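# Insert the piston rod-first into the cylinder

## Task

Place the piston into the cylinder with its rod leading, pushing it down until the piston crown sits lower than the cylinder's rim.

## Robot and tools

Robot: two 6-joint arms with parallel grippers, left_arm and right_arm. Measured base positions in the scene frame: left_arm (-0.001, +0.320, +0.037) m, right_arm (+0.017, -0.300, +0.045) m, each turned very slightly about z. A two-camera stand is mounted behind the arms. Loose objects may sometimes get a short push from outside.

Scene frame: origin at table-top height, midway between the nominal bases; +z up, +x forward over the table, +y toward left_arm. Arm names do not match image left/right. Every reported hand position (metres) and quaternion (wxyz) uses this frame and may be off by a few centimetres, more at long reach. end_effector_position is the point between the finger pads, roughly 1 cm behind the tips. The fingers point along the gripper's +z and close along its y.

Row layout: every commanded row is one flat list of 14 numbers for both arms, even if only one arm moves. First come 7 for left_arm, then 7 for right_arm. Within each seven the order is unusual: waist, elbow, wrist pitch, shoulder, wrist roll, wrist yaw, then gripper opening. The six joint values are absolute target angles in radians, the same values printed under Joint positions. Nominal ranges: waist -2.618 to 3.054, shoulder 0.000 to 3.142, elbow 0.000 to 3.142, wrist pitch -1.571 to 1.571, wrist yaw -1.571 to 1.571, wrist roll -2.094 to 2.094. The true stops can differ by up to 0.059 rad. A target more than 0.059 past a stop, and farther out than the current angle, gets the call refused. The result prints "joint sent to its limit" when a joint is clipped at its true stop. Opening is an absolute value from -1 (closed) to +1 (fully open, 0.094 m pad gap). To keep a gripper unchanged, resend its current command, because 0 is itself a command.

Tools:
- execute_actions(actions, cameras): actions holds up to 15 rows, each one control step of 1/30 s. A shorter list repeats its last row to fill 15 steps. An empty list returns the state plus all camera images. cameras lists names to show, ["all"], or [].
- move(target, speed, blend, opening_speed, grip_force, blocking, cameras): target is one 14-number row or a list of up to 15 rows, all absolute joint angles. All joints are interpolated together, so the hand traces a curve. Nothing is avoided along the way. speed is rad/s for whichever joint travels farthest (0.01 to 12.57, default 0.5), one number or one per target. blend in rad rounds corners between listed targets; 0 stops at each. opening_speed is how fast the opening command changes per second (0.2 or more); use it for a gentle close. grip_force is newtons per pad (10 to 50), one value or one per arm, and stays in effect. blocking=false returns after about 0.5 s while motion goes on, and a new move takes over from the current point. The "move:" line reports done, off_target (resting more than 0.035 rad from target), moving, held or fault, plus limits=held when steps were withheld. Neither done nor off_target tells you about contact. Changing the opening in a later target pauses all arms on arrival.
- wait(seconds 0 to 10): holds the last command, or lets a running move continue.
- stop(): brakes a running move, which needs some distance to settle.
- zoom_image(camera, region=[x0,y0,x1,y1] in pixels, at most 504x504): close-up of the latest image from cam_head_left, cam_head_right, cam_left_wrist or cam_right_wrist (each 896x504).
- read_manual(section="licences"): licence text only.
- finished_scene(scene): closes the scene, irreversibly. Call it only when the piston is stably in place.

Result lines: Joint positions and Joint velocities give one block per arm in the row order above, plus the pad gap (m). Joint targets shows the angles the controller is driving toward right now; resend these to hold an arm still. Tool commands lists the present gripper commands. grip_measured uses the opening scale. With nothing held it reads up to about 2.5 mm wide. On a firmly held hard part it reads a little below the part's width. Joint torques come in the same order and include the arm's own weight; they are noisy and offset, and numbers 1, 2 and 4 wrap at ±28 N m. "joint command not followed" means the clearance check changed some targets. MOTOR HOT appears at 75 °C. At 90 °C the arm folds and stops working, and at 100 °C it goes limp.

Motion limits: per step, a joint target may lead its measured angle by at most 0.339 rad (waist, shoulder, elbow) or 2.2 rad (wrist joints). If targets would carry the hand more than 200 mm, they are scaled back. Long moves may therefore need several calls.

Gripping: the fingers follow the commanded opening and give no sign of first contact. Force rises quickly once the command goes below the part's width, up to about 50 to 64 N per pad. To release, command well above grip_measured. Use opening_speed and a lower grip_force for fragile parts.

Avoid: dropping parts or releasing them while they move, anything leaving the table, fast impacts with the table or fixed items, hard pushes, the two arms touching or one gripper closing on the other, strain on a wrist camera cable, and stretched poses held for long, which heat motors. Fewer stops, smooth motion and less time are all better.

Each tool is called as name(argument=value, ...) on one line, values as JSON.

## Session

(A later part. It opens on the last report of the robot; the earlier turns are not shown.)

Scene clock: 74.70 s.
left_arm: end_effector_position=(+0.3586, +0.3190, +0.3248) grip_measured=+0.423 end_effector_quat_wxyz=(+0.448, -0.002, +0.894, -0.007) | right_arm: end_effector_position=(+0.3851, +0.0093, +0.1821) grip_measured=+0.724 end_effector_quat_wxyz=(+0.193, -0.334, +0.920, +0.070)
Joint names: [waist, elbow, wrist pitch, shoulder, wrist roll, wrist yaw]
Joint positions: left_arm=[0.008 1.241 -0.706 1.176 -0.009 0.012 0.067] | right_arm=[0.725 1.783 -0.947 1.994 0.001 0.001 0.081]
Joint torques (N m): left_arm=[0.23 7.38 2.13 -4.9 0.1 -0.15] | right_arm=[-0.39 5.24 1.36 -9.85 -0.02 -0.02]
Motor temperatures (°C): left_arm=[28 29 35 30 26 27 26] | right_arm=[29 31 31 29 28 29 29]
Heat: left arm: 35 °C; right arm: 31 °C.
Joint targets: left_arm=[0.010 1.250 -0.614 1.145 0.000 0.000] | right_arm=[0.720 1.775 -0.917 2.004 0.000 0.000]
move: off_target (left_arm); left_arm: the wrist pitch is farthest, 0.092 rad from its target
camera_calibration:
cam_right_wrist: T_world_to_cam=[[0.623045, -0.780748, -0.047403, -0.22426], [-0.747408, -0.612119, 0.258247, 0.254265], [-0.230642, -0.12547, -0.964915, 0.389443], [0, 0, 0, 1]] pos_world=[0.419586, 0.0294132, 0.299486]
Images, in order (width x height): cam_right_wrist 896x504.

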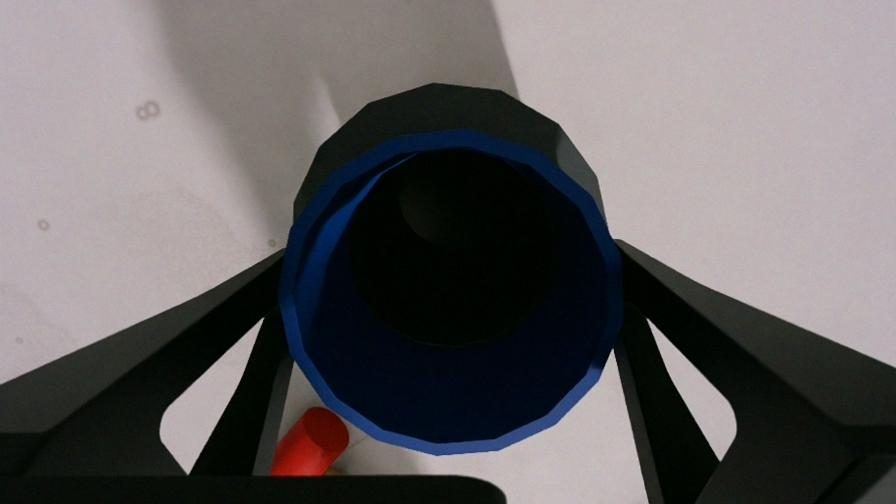

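move(target=[0.010,1.25,-0.614,1.145,0,0,0.25,0.7204,1.750,-0.893,2.004,0,0,0.60], speed=0.1, cameras=["cam_right_wrist", "cam_head_left"])

zoom_image(camera="cam_right_wrist", region=[270, 50, 640, 470])

Scene clock: 76.77 s.
left_arm: end_effector_position=(+0.3586, +0.3190, +0.3248) grip_measured=+0.423 end_effector_quat_wxyz=(+0.448, -0.002, +0.894, -0.007) | right_arm: end_effector_position=(+0.3883, +0.0119, +0.1806) grip_measured=+0.724 end_effector_quat_wxyz=(+0.201, -0.334, +0.918, +0.073)
Joint names: [waist, elbow, wrist pitch, shoulder, wrist roll, wrist yaw]
Joint positions: left_arm=[0.008 1.241 -0.706 1.176 -0.009 0.012 0.067] | right_arm=[0.725 1.77 -0.915 1.994 0 0.001 0.081]
Joint torques (N m): left_arm=[0.23 7.36 2.13 -4.92 0.1 -0.15] | right_arm=[-0.47 4.53 1.32 -9.98 0.01 -0.04]
Heat: left arm: 36 °C; right arm: 31 °C.
Joint targets: left_arm=[0.010 1.250 -0.614 1.145 0.000 0.000] | right_arm=[0.720 1.750 -0.893 2.004 0.000 0.000]
move: off_target (left_arm); left_arm: the wrist pitch is farthest, 0.092 rad from its target
camera_calibration:
cam_right_wrist: T_world_to_cam=[[0.624838, -0.779327, -0.0471875, -0.225061], [-0.750059, -0.615955, 0.240854, 0.262892], [-0.216769, -0.115101, -0.969414, 0.384407], [0, 0, 0, 1]] pos_world=[0.421139, 0.0307788, 0.298711]
Images, in order (width x height): cam_head_left 896x504, cam_right_wrist 896x504.

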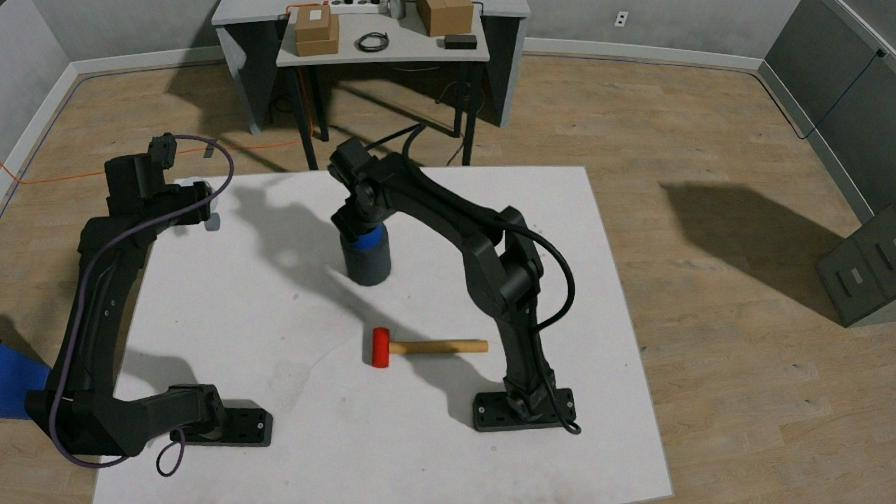

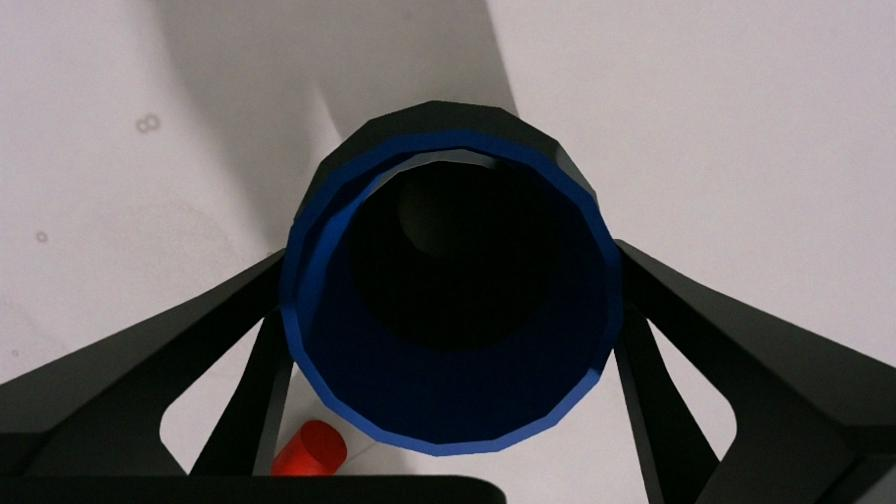

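Scaled by 1.200 from the camera's 896x504 image, which has a finer 1280x720 frame.

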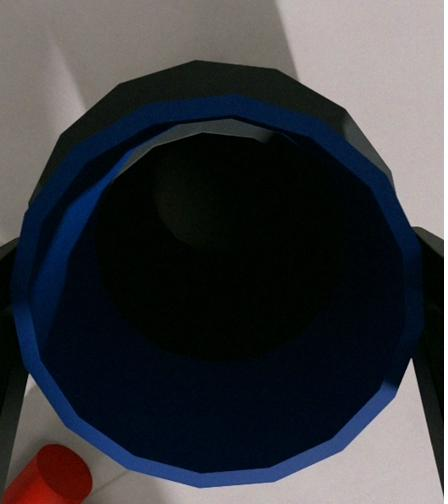

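move(target=[0.010,1.25,-0.614,1.145,0,0,0.25,0.7204,1.762,-0.928,2.004,0,0,0.60], speed=0.1, cameras=["cam_right_wrist"])

zoom_image(camera="cam_right_wrist", region=[270, 50, 640, 470])

Scene clock: 79.03 s.
left_arm: end_effector_position=(+0.3586, +0.3190, +0.3248) grip_measured=+0.423 end_effector_quat_wxyz=(+0.448, -0.002, +0.894, -0.007) | right_arm: end_effector_position=(+0.3881, +0.0118, +0.1805) grip_measured=+0.724 end_effector_quat_wxyz=(+0.201, -0.334, +0.918, +0.073)
Joint names: [waist, elbow, wrist pitch, shoulder, wrist roll, wrist yaw]
Joint positions: left_arm=[0.008 1.241 -0.706 1.176 -0.009 0.012 0.067] | right_arm=[0.725 1.77 -0.917 1.994 -0.001 0.001 0.081]
Joint torques (N m): left_arm=[0.23 7.36 2.13 -4.92 0.1 -0.15] | right_arm=[-0.36 5.39 0.91 -9.92 0.02 -0.01]
Heat: left arm: 36 °C; right arm: 31 °C.
Joint targets: left_arm=[0.010 1.250 -0.614 1.145 0.000 0.000] | right_arm=[0.720 1.762 -0.928 2.004 0.000 0.000]
move: off_target (left_arm); left_arm: the wrist pitch is farthest, 0.092 rad from its target
camera_calibration:
cam_right_wrist: T_world_to_cam=[[0.625613, -0.778733, -0.0467152, -0.225491], [-0.749271, -0.616462, 0.242007, 0.26221], [-0.217257, -0.1164, -0.969149, 0.384358], [0, 0, 0, 1]] pos_world=[0.421041, 0.0307848, 0.29851]
Images, in order (width x height): cam_right_wrist 896x504.

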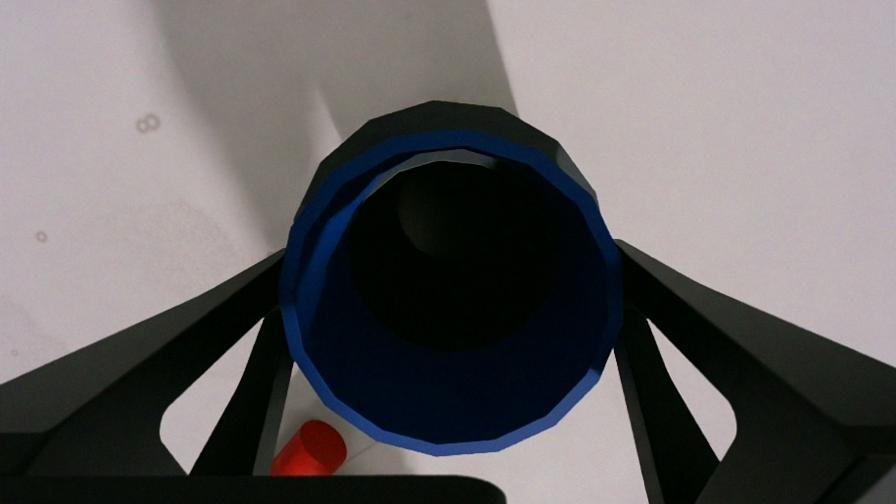

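Scaled by 1.200 from the camera's 896x504 image, which has a finer 1280x720 frame.

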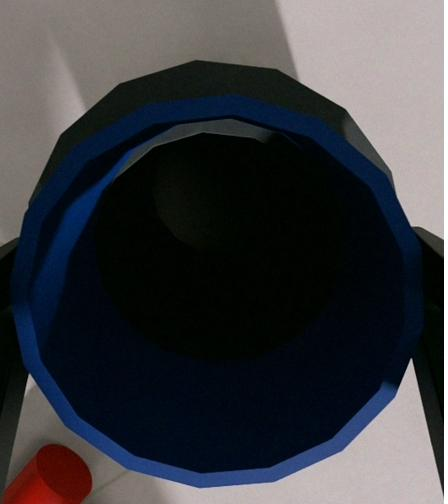

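move(target=[0.010,1.25,-0.614,1.145,0,0,0.25,0.7204,1.764,-0.952,2.004,0,0,0.60], speed=0.1, cameras=["cam_right_wrist"])

zoom_image(camera="cam_right_wrist", region=[270, 50, 640, 470])

Scene clock: 80.27 s.
left_arm: end_effector_position=(+0.3586, +0.3190, +0.3248) grip_measured=+0.423 end_effector_quat_wxyz=(+0.448, -0.002, +0.894, -0.007) | right_arm: end_effector_position=(+0.3879, +0.0116, +0.1804) grip_measured=+0.724 end_effector_quat_wxyz=(+0.200, -0.334, +0.918, +0.072)
Joint names: [waist, elbow, wrist pitch, shoulder, wrist roll, wrist yaw]
Joint positions: left_arm=[0.008 1.241 -0.706 1.176 -0.009 0.012 0.067] | right_arm=[0.725 1.77 -0.918 1.994 -0.002 0.001 0.081]
Joint torques (N m): left_arm=[0.21 7.36 2.13 -4.92 0.1 -0.15] | right_arm=[-0.36 5.5 0.64 -9.88 0.05 -0.01]
Heat: left arm: 36 °C; right arm: 31 °C.
Joint targets: left_arm=[0.010 1.250 -0.614 1.145 0.000 0.000] | right_arm=[0.720 1.764 -0.952 2.004 0.000 0.000]
move: off_target (left_arm); left_arm: the wrist pitch is farthest, 0.092 rad from its target
camera_calibration:
cam_right_wrist: T_world_to_cam=[[0.625871, -0.778536, -0.0465385, -0.225537], [-0.74885, -0.616539, 0.243112, 0.261585], [-0.217965, -0.117307, -0.968881, 0.384463], [0, 0, 0, 1]] pos_world=[0.420844, 0.0307885, 0.298409]
Images, in order (width x height): cam_right_wrist 896x504.

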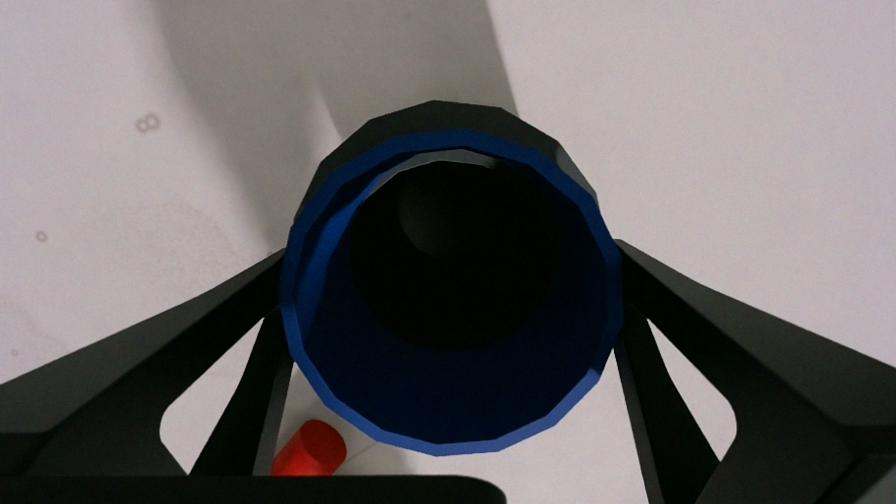

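Scaled by 1.200 from the camera's 896x504 image, which has a finer 1280x720 frame.

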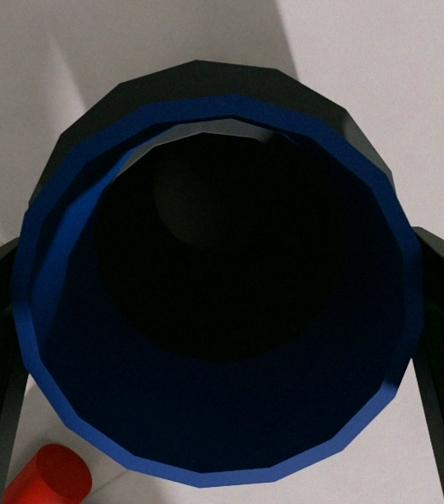

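move(target=[[0.010,1.25,-0.614,1.145,0,0,0.25,0.7204,1.764,-0.955,1.925,0,0,0.60],[0.010,1.25,-0.614,1.145,0,0,0.25,0.7204,1.764,-0.910,1.988,0,0,0.60]], speed=0.25, cameras=["cam_right_wrist"])

zoom_image(camera="cam_right_wrist", region=[270, 50, 640, 470])

Scene clock: 84.73 s.
left_arm: end_effector_position=(+0.3586, +0.3190, +0.3248) grip_measured=+0.423 end_effector_quat_wxyz=(+0.448, -0.002, +0.894, -0.007) | right_arm: end_effector_position=(+0.3837, +0.0081, +0.1853) grip_measured=+0.724 end_effector_quat_wxyz=(+0.197, -0.335, +0.919, +0.071)
Joint names: [waist, elbow, wrist pitch, shoulder, wrist roll, wrist yaw]
Joint positions: left_arm=[0.008 1.241 -0.706 1.176 -0.009 0.012 0.067] | right_arm=[0.725 1.77 -0.94 1.978 -0.002 0.001 0.081]
Joint torques (N m): left_arm=[0.21 7.39 2.13 -4.92 0.11 -0.15] | right_arm=[-0.44 5.44 1.36 -9.99 0.02 -0.01]
Heat: left arm: 37 °C; right arm: 31 °C.
Joint targets: left_arm=[0.010 1.250 -0.614 1.145 0.000 0.000] | right_arm=[0.720 1.764 -0.910 1.988 0.000 0.000]
move: off_target (left_arm); left_arm: the wrist pitch is farthest, 0.092 rad from its target
camera_calibration:
cam_right_wrist: T_world_to_cam=[[0.625563, -0.77879, -0.0464346, -0.225364], [-0.74761, -0.615406, 0.249709, 0.253472], [-0.223047, -0.121494, -0.967207, 0.389533], [0, 0, 0, 1]] pos_world=[0.417362, 0.0278031, 0.303]
Images, in order (width x height): cam_right_wrist 896x504.

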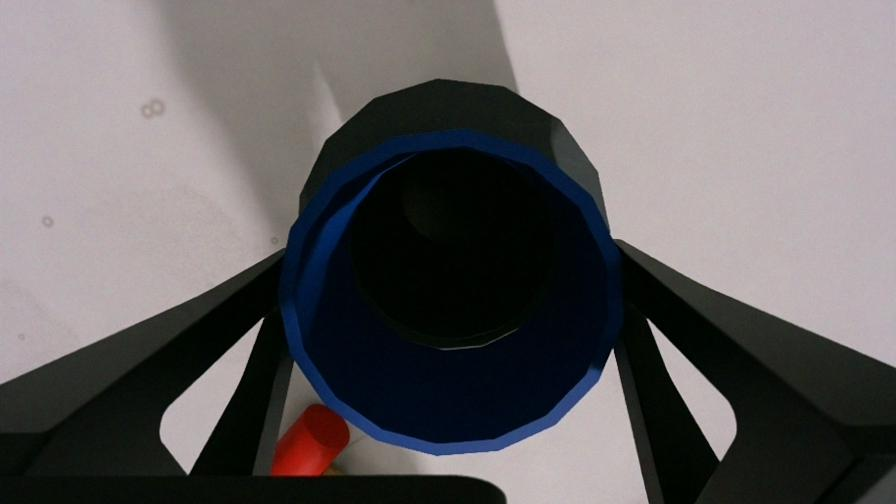

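Scaled by 1.200 from the camera's 896x504 image, which has a finer 1280x720 frame.

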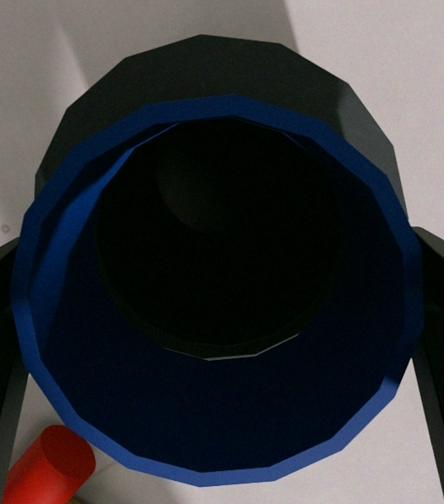

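move(target=[0.010,1.25,-0.614,1.145,0,0,0.25,0.7204,1.742,-0.884,1.989,0,0,0.60], speed=0.1, cameras=["cam_right_wrist"])

zoom_image(camera="cam_right_wrist", region=[270, 50, 640, 470])

Scene clock: 86.43 s.
left_arm: end_effector_position=(+0.3586, +0.3190, +0.3248) grip_measured=+0.423 end_effector_quat_wxyz=(+0.448, -0.002, +0.894, -0.007) | right_arm: end_effector_position=(+0.3851, +0.0093, +0.1814) grip_measured=+0.724 end_effector_quat_wxyz=(+0.201, -0.334, +0.918, +0.072)
Joint names: [waist, elbow, wrist pitch, shoulder, wrist roll, wrist yaw]
Joint positions: left_arm=[0.008 1.241 -0.706 1.176 -0.009 0.012 0.067] | right_arm=[0.725 1.751 -0.914 1.978 -0.002 0.001 0.081]
Joint torques (N m): left_arm=[0.21 7.39 2.14 -4.9 0.1 -0.15] | right_arm=[-0.43 5.15 1.38 -9.72 0.02 -0.02]
Heat: left arm: 37 °C; right arm: 31 °C.
Joint targets: left_arm=[0.010 1.250 -0.614 1.145 0.000 0.000] | right_arm=[0.720 1.742 -0.884 1.989 0.000 0.000]
move: off_target (left_arm); left_arm: the wrist pitch is farthest, 0.092 rad from its target
camera_calibration:
cam_right_wrist: T_world_to_cam=[[0.625863, -0.778543, -0.0465405, -0.225598], [-0.749032, -0.616625, 0.242331, 0.25805], [-0.217364, -0.116806, -0.969077, 0.384431], [0, 0, 0, 1]] pos_world=[0.418042, 0.0283866, 0.29951]
Images, in order (width x height): cam_right_wrist 896x504.

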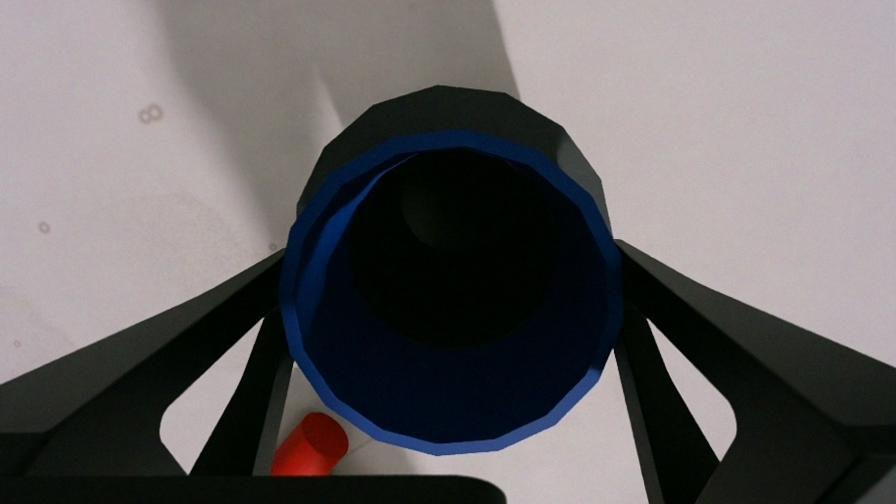

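Scaled by 1.200 from the camera's 896x504 image, which has a finer 1280x720 frame.

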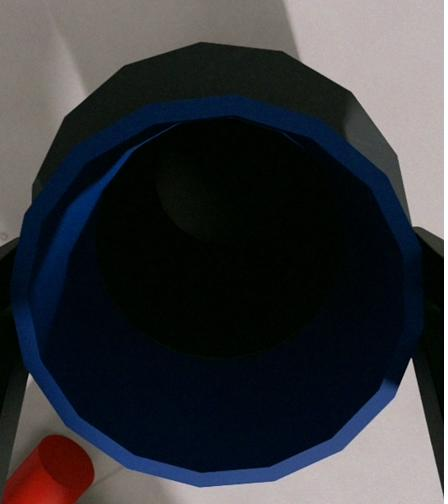

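move(target=[[0.010,1.25,-0.614,1.145,0,0,0.25,0.7204,1.737,-0.880,1.989,0,0,0.60],[0.010,1.25,-0.614,1.145,0,0,0.25,0.7204,1.737,-0.880,1.989,0,0,1.0]], speed=0.1, opening_speed=0.5, cameras=["cam_right_wrist"])

zoom_image(camera="cam_right_wrist", region=[270, 50, 640, 470])

Scene clock: 91.77 s.
left_arm: end_effector_position=(+0.3586, +0.3190, +0.3248) grip_measured=+0.423 end_effector_quat_wxyz=(+0.448, -0.002, +0.894, -0.007) | right_arm: end_effector_position=(+0.3884, +0.0120, +0.1830) grip_measured=+0.998 end_effector_quat_wxyz=(+0.209, -0.334, +0.916, +0.076)
Joint names: [waist, elbow, wrist pitch, shoulder, wrist roll, wrist yaw]
Joint positions: left_arm=[0.008 1.241 -0.706 1.176 -0.009 0.012 0.067] | right_arm=[0.725 1.749 -0.894 1.978 -0.002 0.001 0.094]
Joint torques (N m): left_arm=[0.2 7.38 2.13 -4.9 0.1 -0.15] | right_arm=[-0.51 5.03 1.22 -9.85 0 -0.04]
Heat: left arm: 38 °C; right arm: 31 °C.
Joint targets: left_arm=[0.010 1.250 -0.614 1.145 0.000 0.000] | right_arm=[0.720 1.737 -0.880 1.989 0.000 0.000]
move: off_target (left_arm); left_arm: the wrist pitch is farthest, 0.092 rad from its target
camera_calibration:
cam_right_wrist: T_world_to_cam=[[0.626533, -0.777979, -0.0469556, -0.225584], [-0.752361, -0.619432, 0.224182, 0.26649], [-0.203495, -0.10513, -0.973415, 0.382127], [0, 0, 0, 1]] pos_world=[0.419593, 0.0297455, 0.301634]
Images, in order (width x height): cam_right_wrist 896x504.

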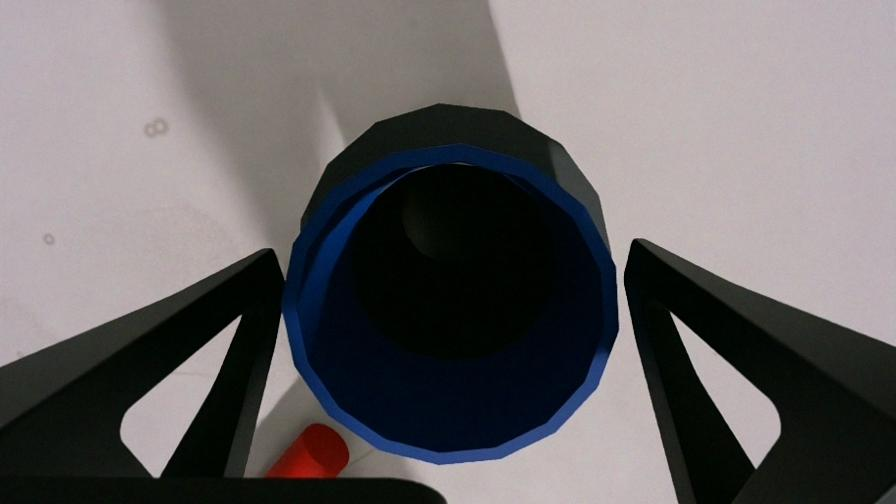

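Scaled by 1.200 from the camera's 896x504 image, which has a finer 1280x720 frame.

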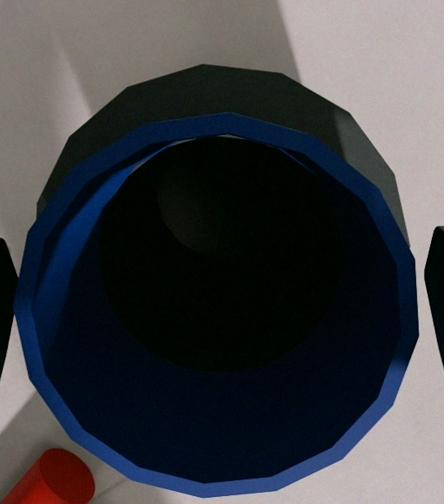

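move(target=[[0.010,1.25,-0.614,1.145,0,0,0.25,0.7204,2.201,-1.275,2.053,0,0,1.0],[-0.55,1.25,-0.614,1.145,0,0,0.25,0.7204,0.45,0.27,0.85,0,0,1.0],[-0.668,1.75,-0.596,1.672,0,0,0.25,0.7204,0.45,0.27,0.85,0,0,1.0]], speed=[0.5, 0.9, 0.5], blend=[0.05, 0.1, 0], cameras=["all"])

Scene clock: 100.40 s.
left_arm: end_effector_position=(+0.3835, +0.0149, +0.3262) grip_measured=+0.423 end_effector_quat_wxyz=(+0.412, +0.293, +0.850, -0.147) | right_arm: end_effector_position=(+0.2817, -0.0774, +0.2873) grip_measured=+0.998 end_effector_quat_wxyz=(+0.615, -0.259, +0.711, +0.223)
Joint names: [waist, elbow, wrist pitch, shoulder, wrist roll, wrist yaw]
Joint positions: left_arm=[-0.664 1.695 -0.678 1.682 -0.008 0.005 0.067] | right_arm=[0.725 0.463 0.258 0.867 -0.002 0.001 0.094]
Joint torques (N m): left_arm=[-0.36 11.12 2.01 -7.9 0.09 -0.08] | right_arm=[-0.43 5.57 2.14 -2.92 0.03 -0.02]
Heat: left arm: 39 °C; right arm: 31 °C.
Joint targets: left_arm=[-0.668 1.750 -0.596 1.672 0.000 0.000] | right_arm=[0.720 0.450 0.270 0.850 0.000 0.000]
move: off_target (left_arm); left_arm: the wrist pitch is farthest, 0.082 rad from its target
camera_calibration:
cam_left_wrist: T_world_to_cam=[[-0.623684, -0.779318, -0.0606759, 0.271999], [-0.750499, 0.618705, -0.232285, 0.360384], [0.218564, -0.0993349, -0.970753, 0.355335], [0, 0, 0, 1]] pos_world=[0.362445, 0.0243, 0.445158]
cam_right_wrist: T_world_to_cam=[[0.66286, -0.74755, -0.0422526, -0.232655], [-0.565952, -0.463291, -0.681953, 0.327291], [0.490219, 0.475953, -0.730174, 0.232259], [0, 0, 0, 1]] pos_world=[0.225591, -0.132834, 0.382957]

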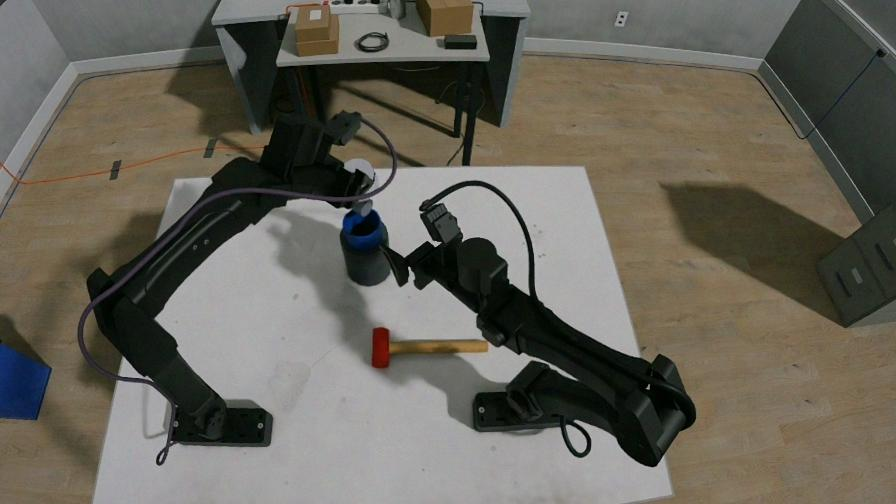

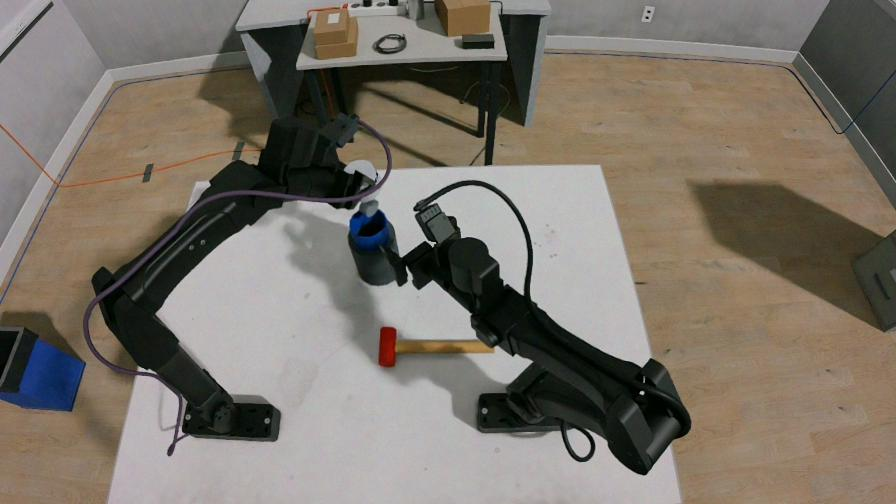

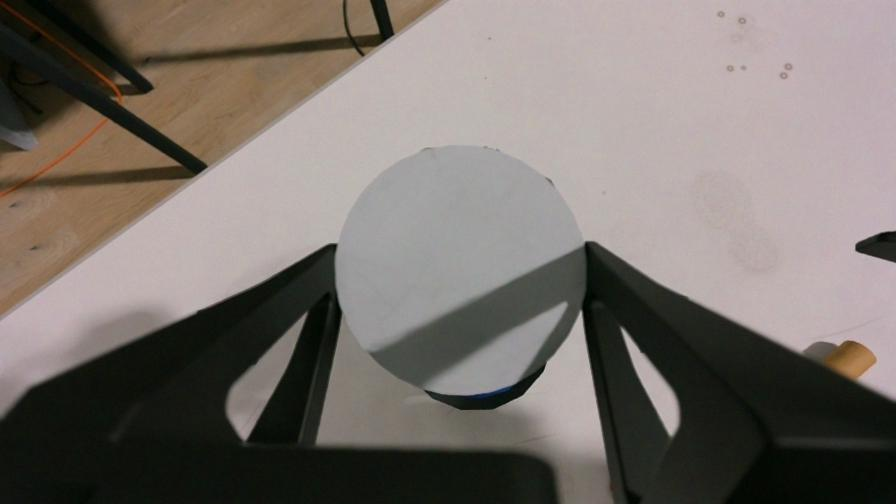

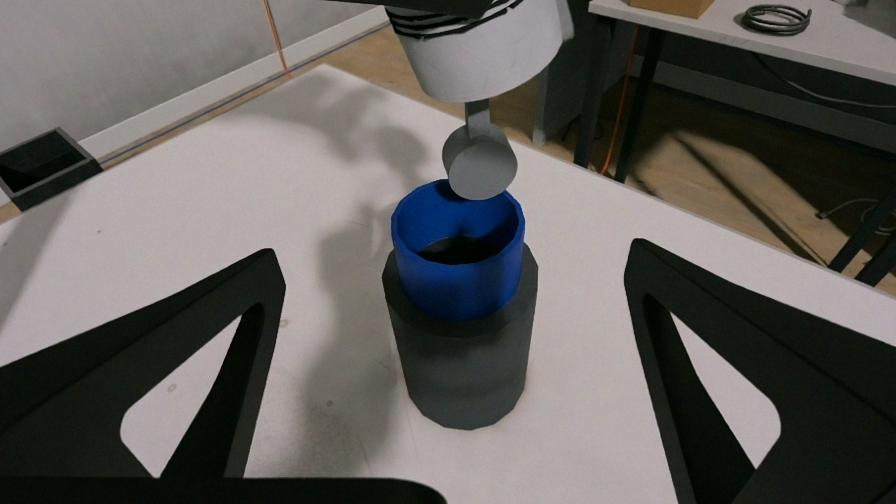

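zoom_image(camera="cam_right_wrist", region=[360, 0, 600, 240])

zoom_image(camera="cam_right_wrist", region=[360, 160, 570, 440])

zoom_image(camera="cam_left_wrist", region=[320, 130, 610, 430])

Scaled by 2.100 from the camera's 896x504 image, which has a finer 1280x720 frame.

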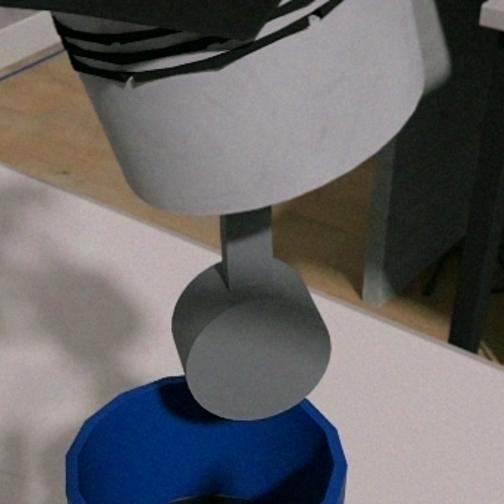

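Scaled by 1.800 from the camera's 896x504 image, which has a finer 1280x720 frame.

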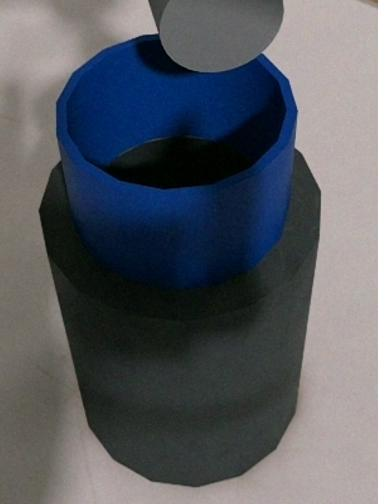

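Scaled by 1.680 from the camera's 896x504 image, which has a finer 1280x720 frame.

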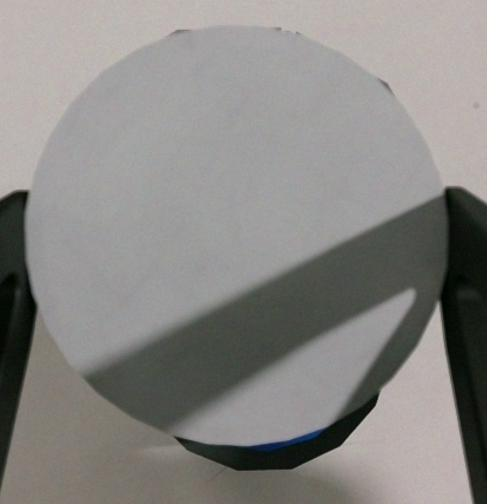

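move(target=[-0.672,2.271,-1.144,1.9535,0,0,0.25,0.7204,0.45,0.27,0.85,0,0,1.0], speed=0.4, cameras=["all"])

zoom_image(camera="cam_right_wrist", region=[360, 0, 600, 240])

zoom_image(camera="cam_left_wrist", region=[320, 130, 610, 430])

Scene clock: 110.23 s.
left_arm: end_effector_position=(+0.3831, +0.0133, +0.3256) grip_measured=+0.423 end_effector_quat_wxyz=(+0.304, +0.310, +0.894, -0.110) | right_arm: end_effector_position=(+0.2817, -0.0774, +0.2873) grip_measured=+0.998 end_effector_quat_wxyz=(+0.615, -0.259, +0.711, +0.223)
Joint names: [waist, elbow, wrist pitch, shoulder, wrist roll, wrist yaw]
Joint positions: left_arm=[-0.667 2.222 -1.183 1.952 -0.008 0.005 0.067] | right_arm=[0.725 0.463 0.258 0.867 -0.002 0.001 0.094]
Joint torques (N m): left_arm=[-0.47 9.8 1.35 -8.59 0.09 -0.07] | right_arm=[-0.47 5.56 2.15 -2.92 0.02 -0.01]
Motor temperatures (°C): left_arm=[28 30 40 29 26 27 27] | right_arm=[29 30 33 30 28 29 29]
Heat: left arm: 40 °C; right arm: 33 °C.
Joint targets: left_arm=[-0.672 2.271 -1.144 1.953 0.000 0.000] | right_arm=[0.720 0.450 0.270 0.850 0.000 0.000]
move: off_target (left_arm); left_arm: the elbow is farthest, 0.049 rad from its target
camera_calibration:
cam_left_wrist: T_world_to_cam=[[-0.637552, -0.76825, -0.0576161, 0.274662], [-0.769923, 0.638018, 0.0122986, 0.288541], [0.0273117, 0.052201, -0.998263, 0.434953], [0, 0, 0, 1]] pos_world=[0.385386, 0.00420946, 0.446474]
cam_right_wrist: T_world_to_cam=[[0.66286, -0.74755, -0.0422526, -0.232655], [-0.565952, -0.463291, -0.681953, 0.327291], [0.490219, 0.475953, -0.730174, 0.232259], [0, 0, 0, 1]] pos_world=[0.225591, -0.132834, 0.382957]

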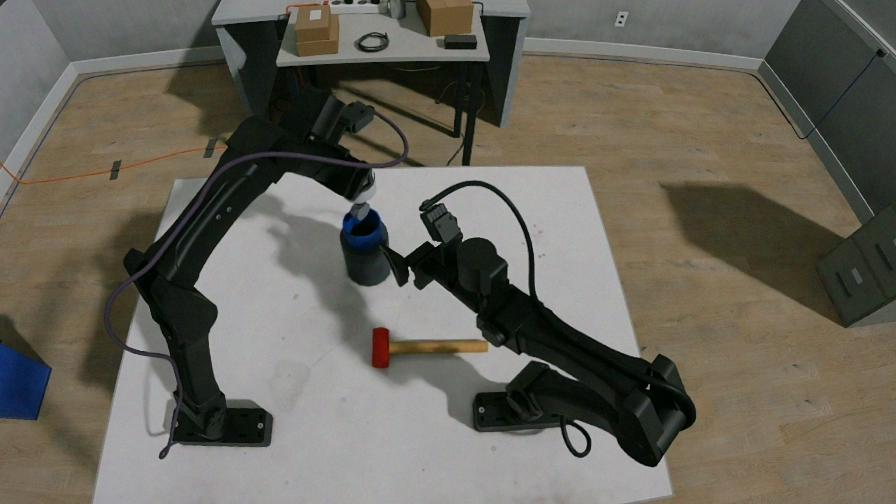

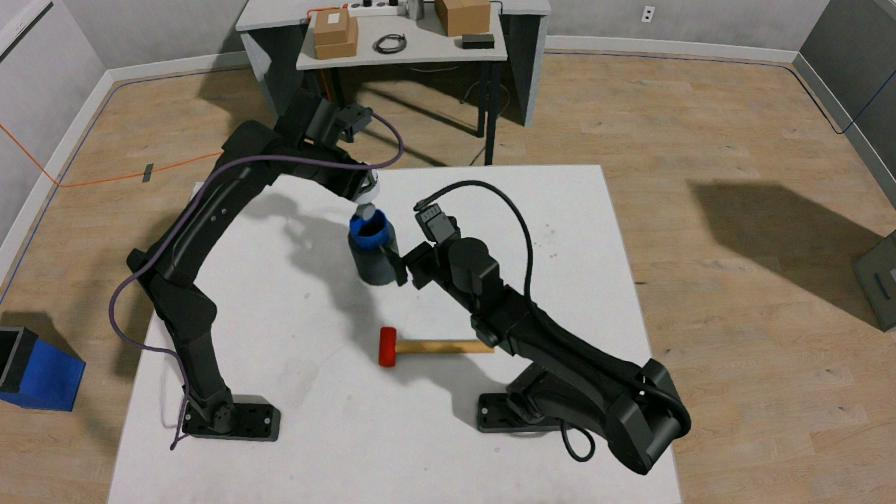

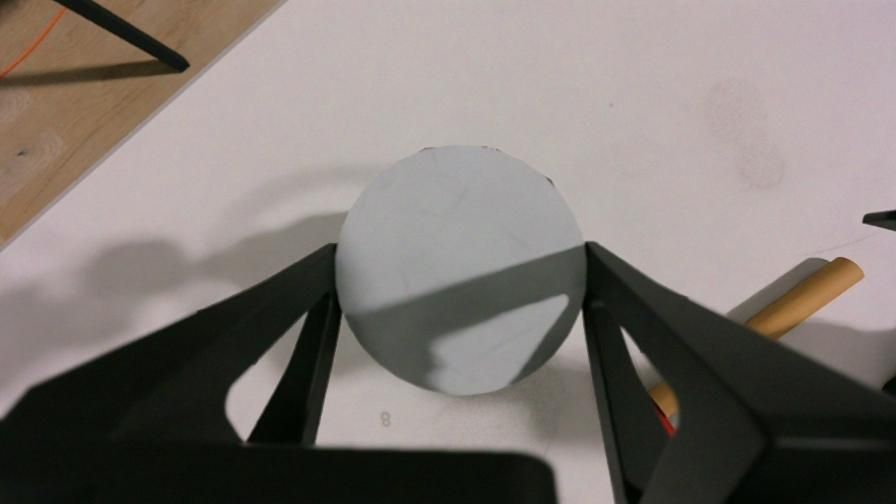

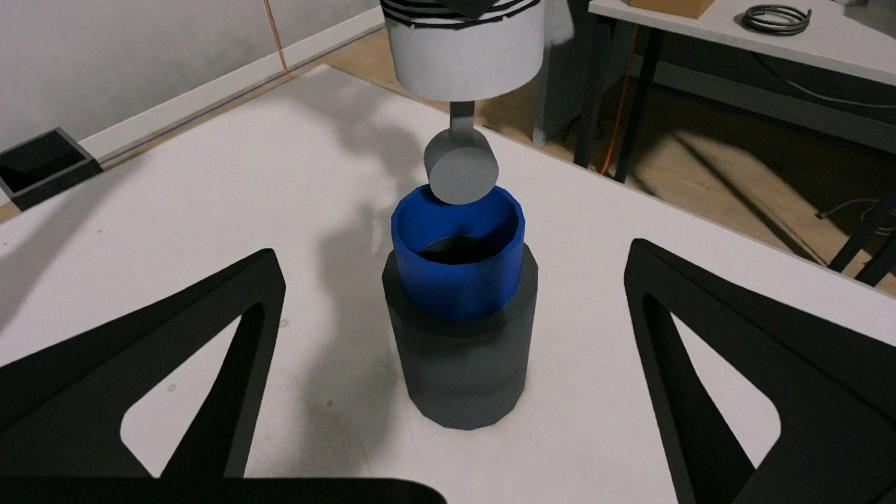

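Scaled by 2.100 from the camera's 896x504 image, which has a finer 1280x720 frame.

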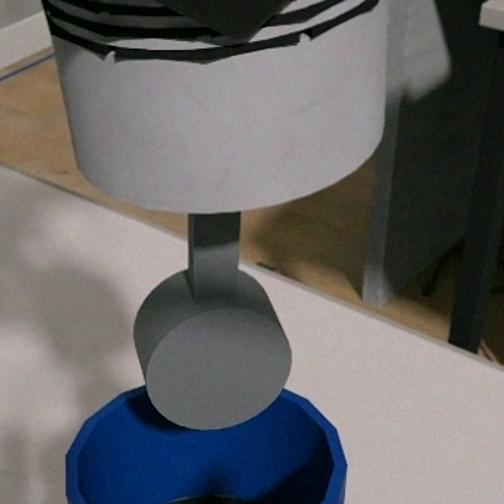

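Scaled by 1.680 from the camera's 896x504 image, which has a finer 1280x720 frame.

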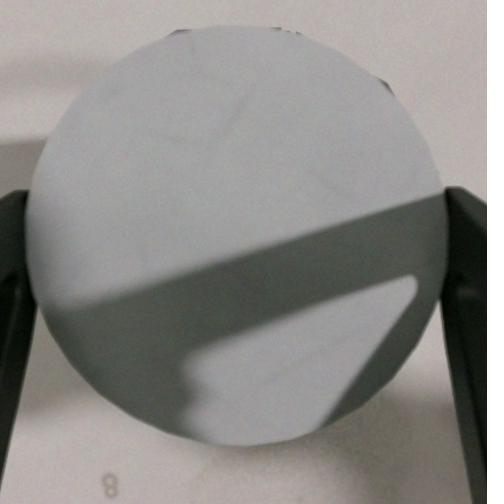

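zoom_image(camera="cam_head_left", region=[310, 150, 430, 300])

zoom_image(camera="cam_head_right", region=[310, 150, 430, 300])

Scaled by 3.360 from the camera's 896x504 image, which has a finer 1280x720 frame.

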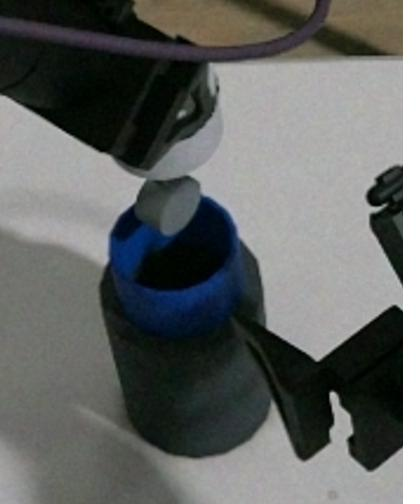

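Scaled by 3.360 from the camera's 896x504 image, which has a finer 1280x720 frame.

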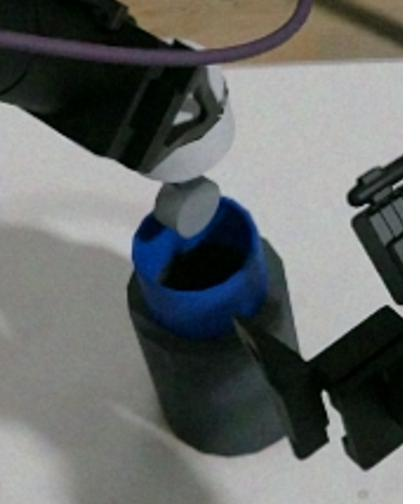

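move(target=[[-0.680,2.2975,-1.202,1.983,0,0,0.25,0.7204,0.45,0.27,0.85,0,0,1.0],[-0.680,1.786,-0.819,1.830,0,0,0.25,0.7204,0.45,0.27,0.85,0,0,1.0]], speed=0.3, blend=[0.02, 0], cameras=["all"])

zoom_image(camera="cam_right_wrist", region=[360, 60, 600, 300])

zoom_image(camera="cam_left_wrist", region=[310, 130, 620, 460])

zoom_image(camera="cam_head_left", region=[310, 150, 430, 300])

zoom_image(camera="cam_head_right", region=[310, 150, 430, 300])

Scene clock: 116.40 s.
left_arm: end_effector_position=(+0.3792, +0.0121, +0.2213) grip_measured=+0.423 end_effector_quat_wxyz=(+0.259, +0.318, +0.907, -0.095) | right_arm: end_effector_position=(+0.2817, -0.0774, +0.2873) grip_measured=+0.998 end_effector_quat_wxyz=(+0.615, -0.259, +0.711, +0.223)
Joint names: [waist, elbow, wrist pitch, shoulder, wrist roll, wrist yaw]
Joint positions: left_arm=[-0.674 1.777 -0.887 1.902 -0.008 0.005 0.067] | right_arm=[0.725 0.463 0.258 0.867 -0.002 0.001 0.094]
Joint torques (N m): left_arm=[-0.55 7.23 1.51 -14.39 0.09 -0.08] | right_arm=[-0.42 5.61 2.15 -2.93 0.04 -0.01]
Heat: left arm: 40 °C; right arm: 33 °C.
Joint targets: left_arm=[-0.680 1.786 -0.819 1.830 0.000 0.000] | right_arm=[0.720 0.450 0.270 0.850 0.000 0.000]
move: off_target (left_arm); left_arm: the shoulder is farthest, 0.072 rad from its target
camera_calibration:
cam_left_wrist: T_world_to_cam=[[-0.647449, -0.760083, -0.0555273, 0.268441], [-0.760452, 0.639524, 0.112791, 0.261689], [-0.0502193, 0.115252, -0.992066, 0.358236], [0, 0, 0, 1]] pos_world=[0.390794, -0.00460671, 0.340784]
cam_right_wrist: T_world_to_cam=[[0.66286, -0.74755, -0.0422526, -0.232655], [-0.565952, -0.463291, -0.681953, 0.327291], [0.490219, 0.475953, -0.730174, 0.232259], [0, 0, 0, 1]] pos_world=[0.225591, -0.132834, 0.382957]

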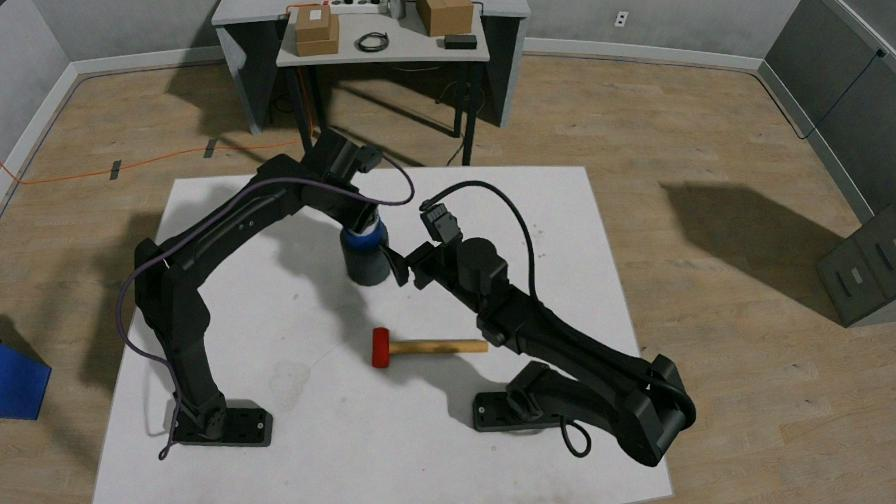

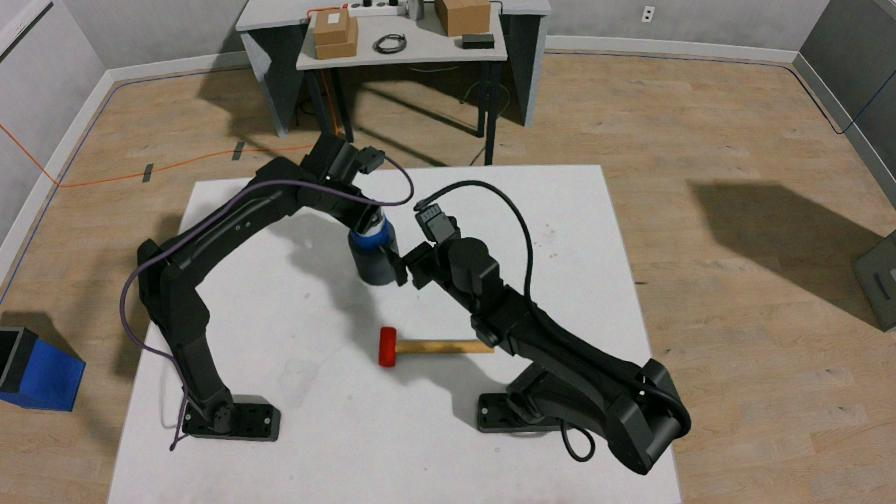

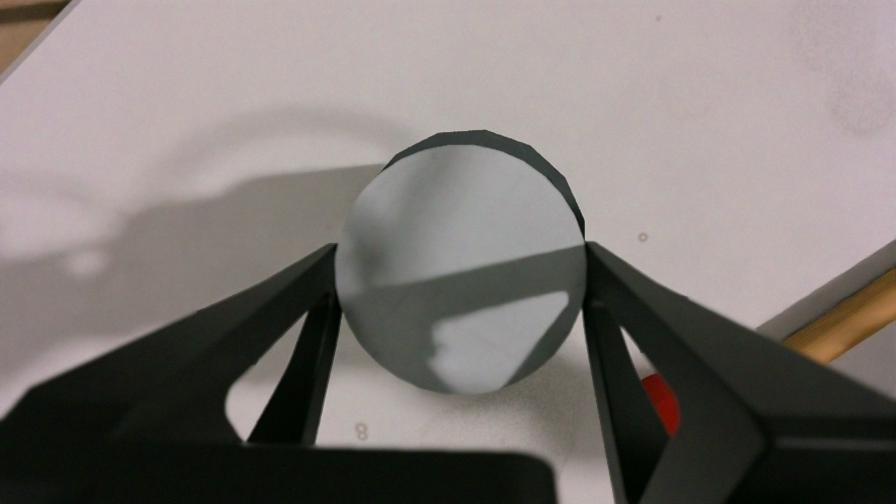

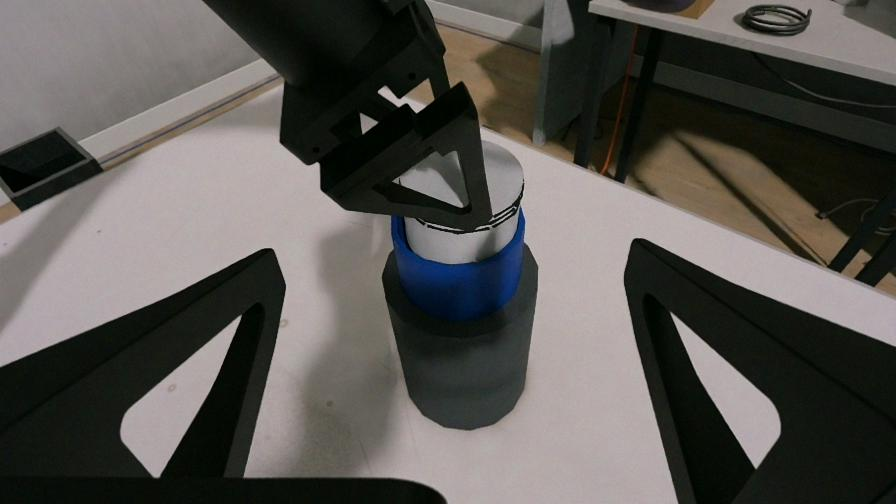

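Scaled by 2.100 from the camera's 896x504 image, which has a finer 1280x720 frame.

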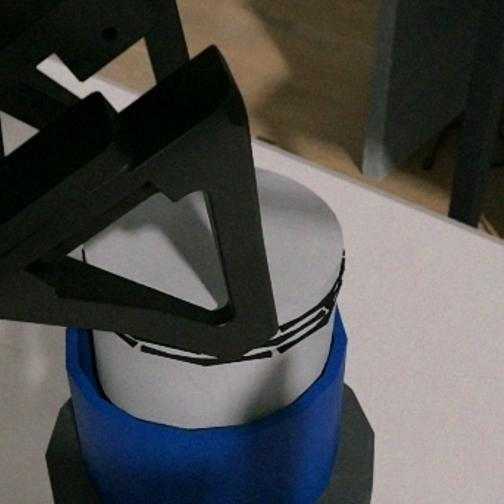

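Scaled by 1.527 from the camera's 896x504 image, which has a finer 1280x720 frame.

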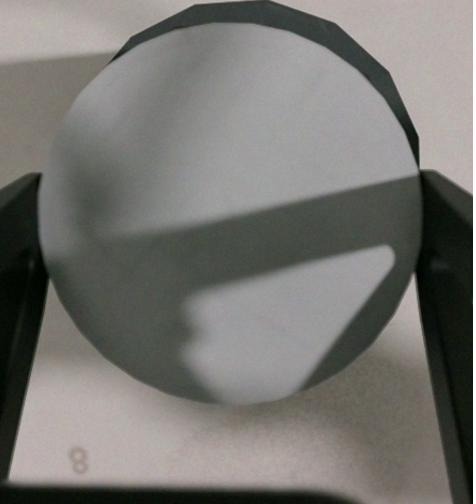

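Scaled by 3.360 from the camera's 896x504 image, which has a finer 1280x720 frame.

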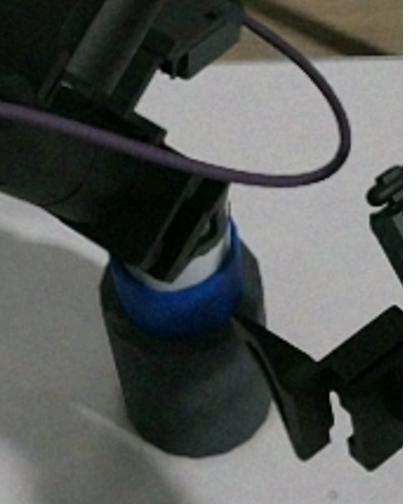

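Scaled by 3.360 from the camera's 896x504 image, which has a finer 1280x720 frame.

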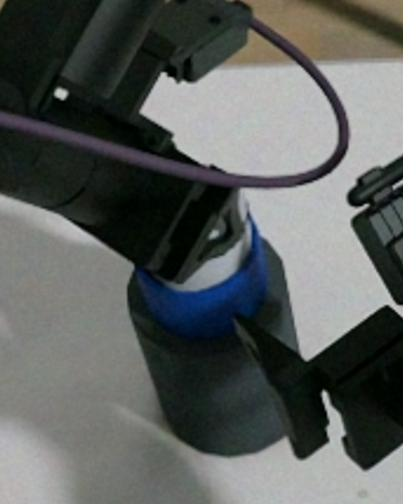

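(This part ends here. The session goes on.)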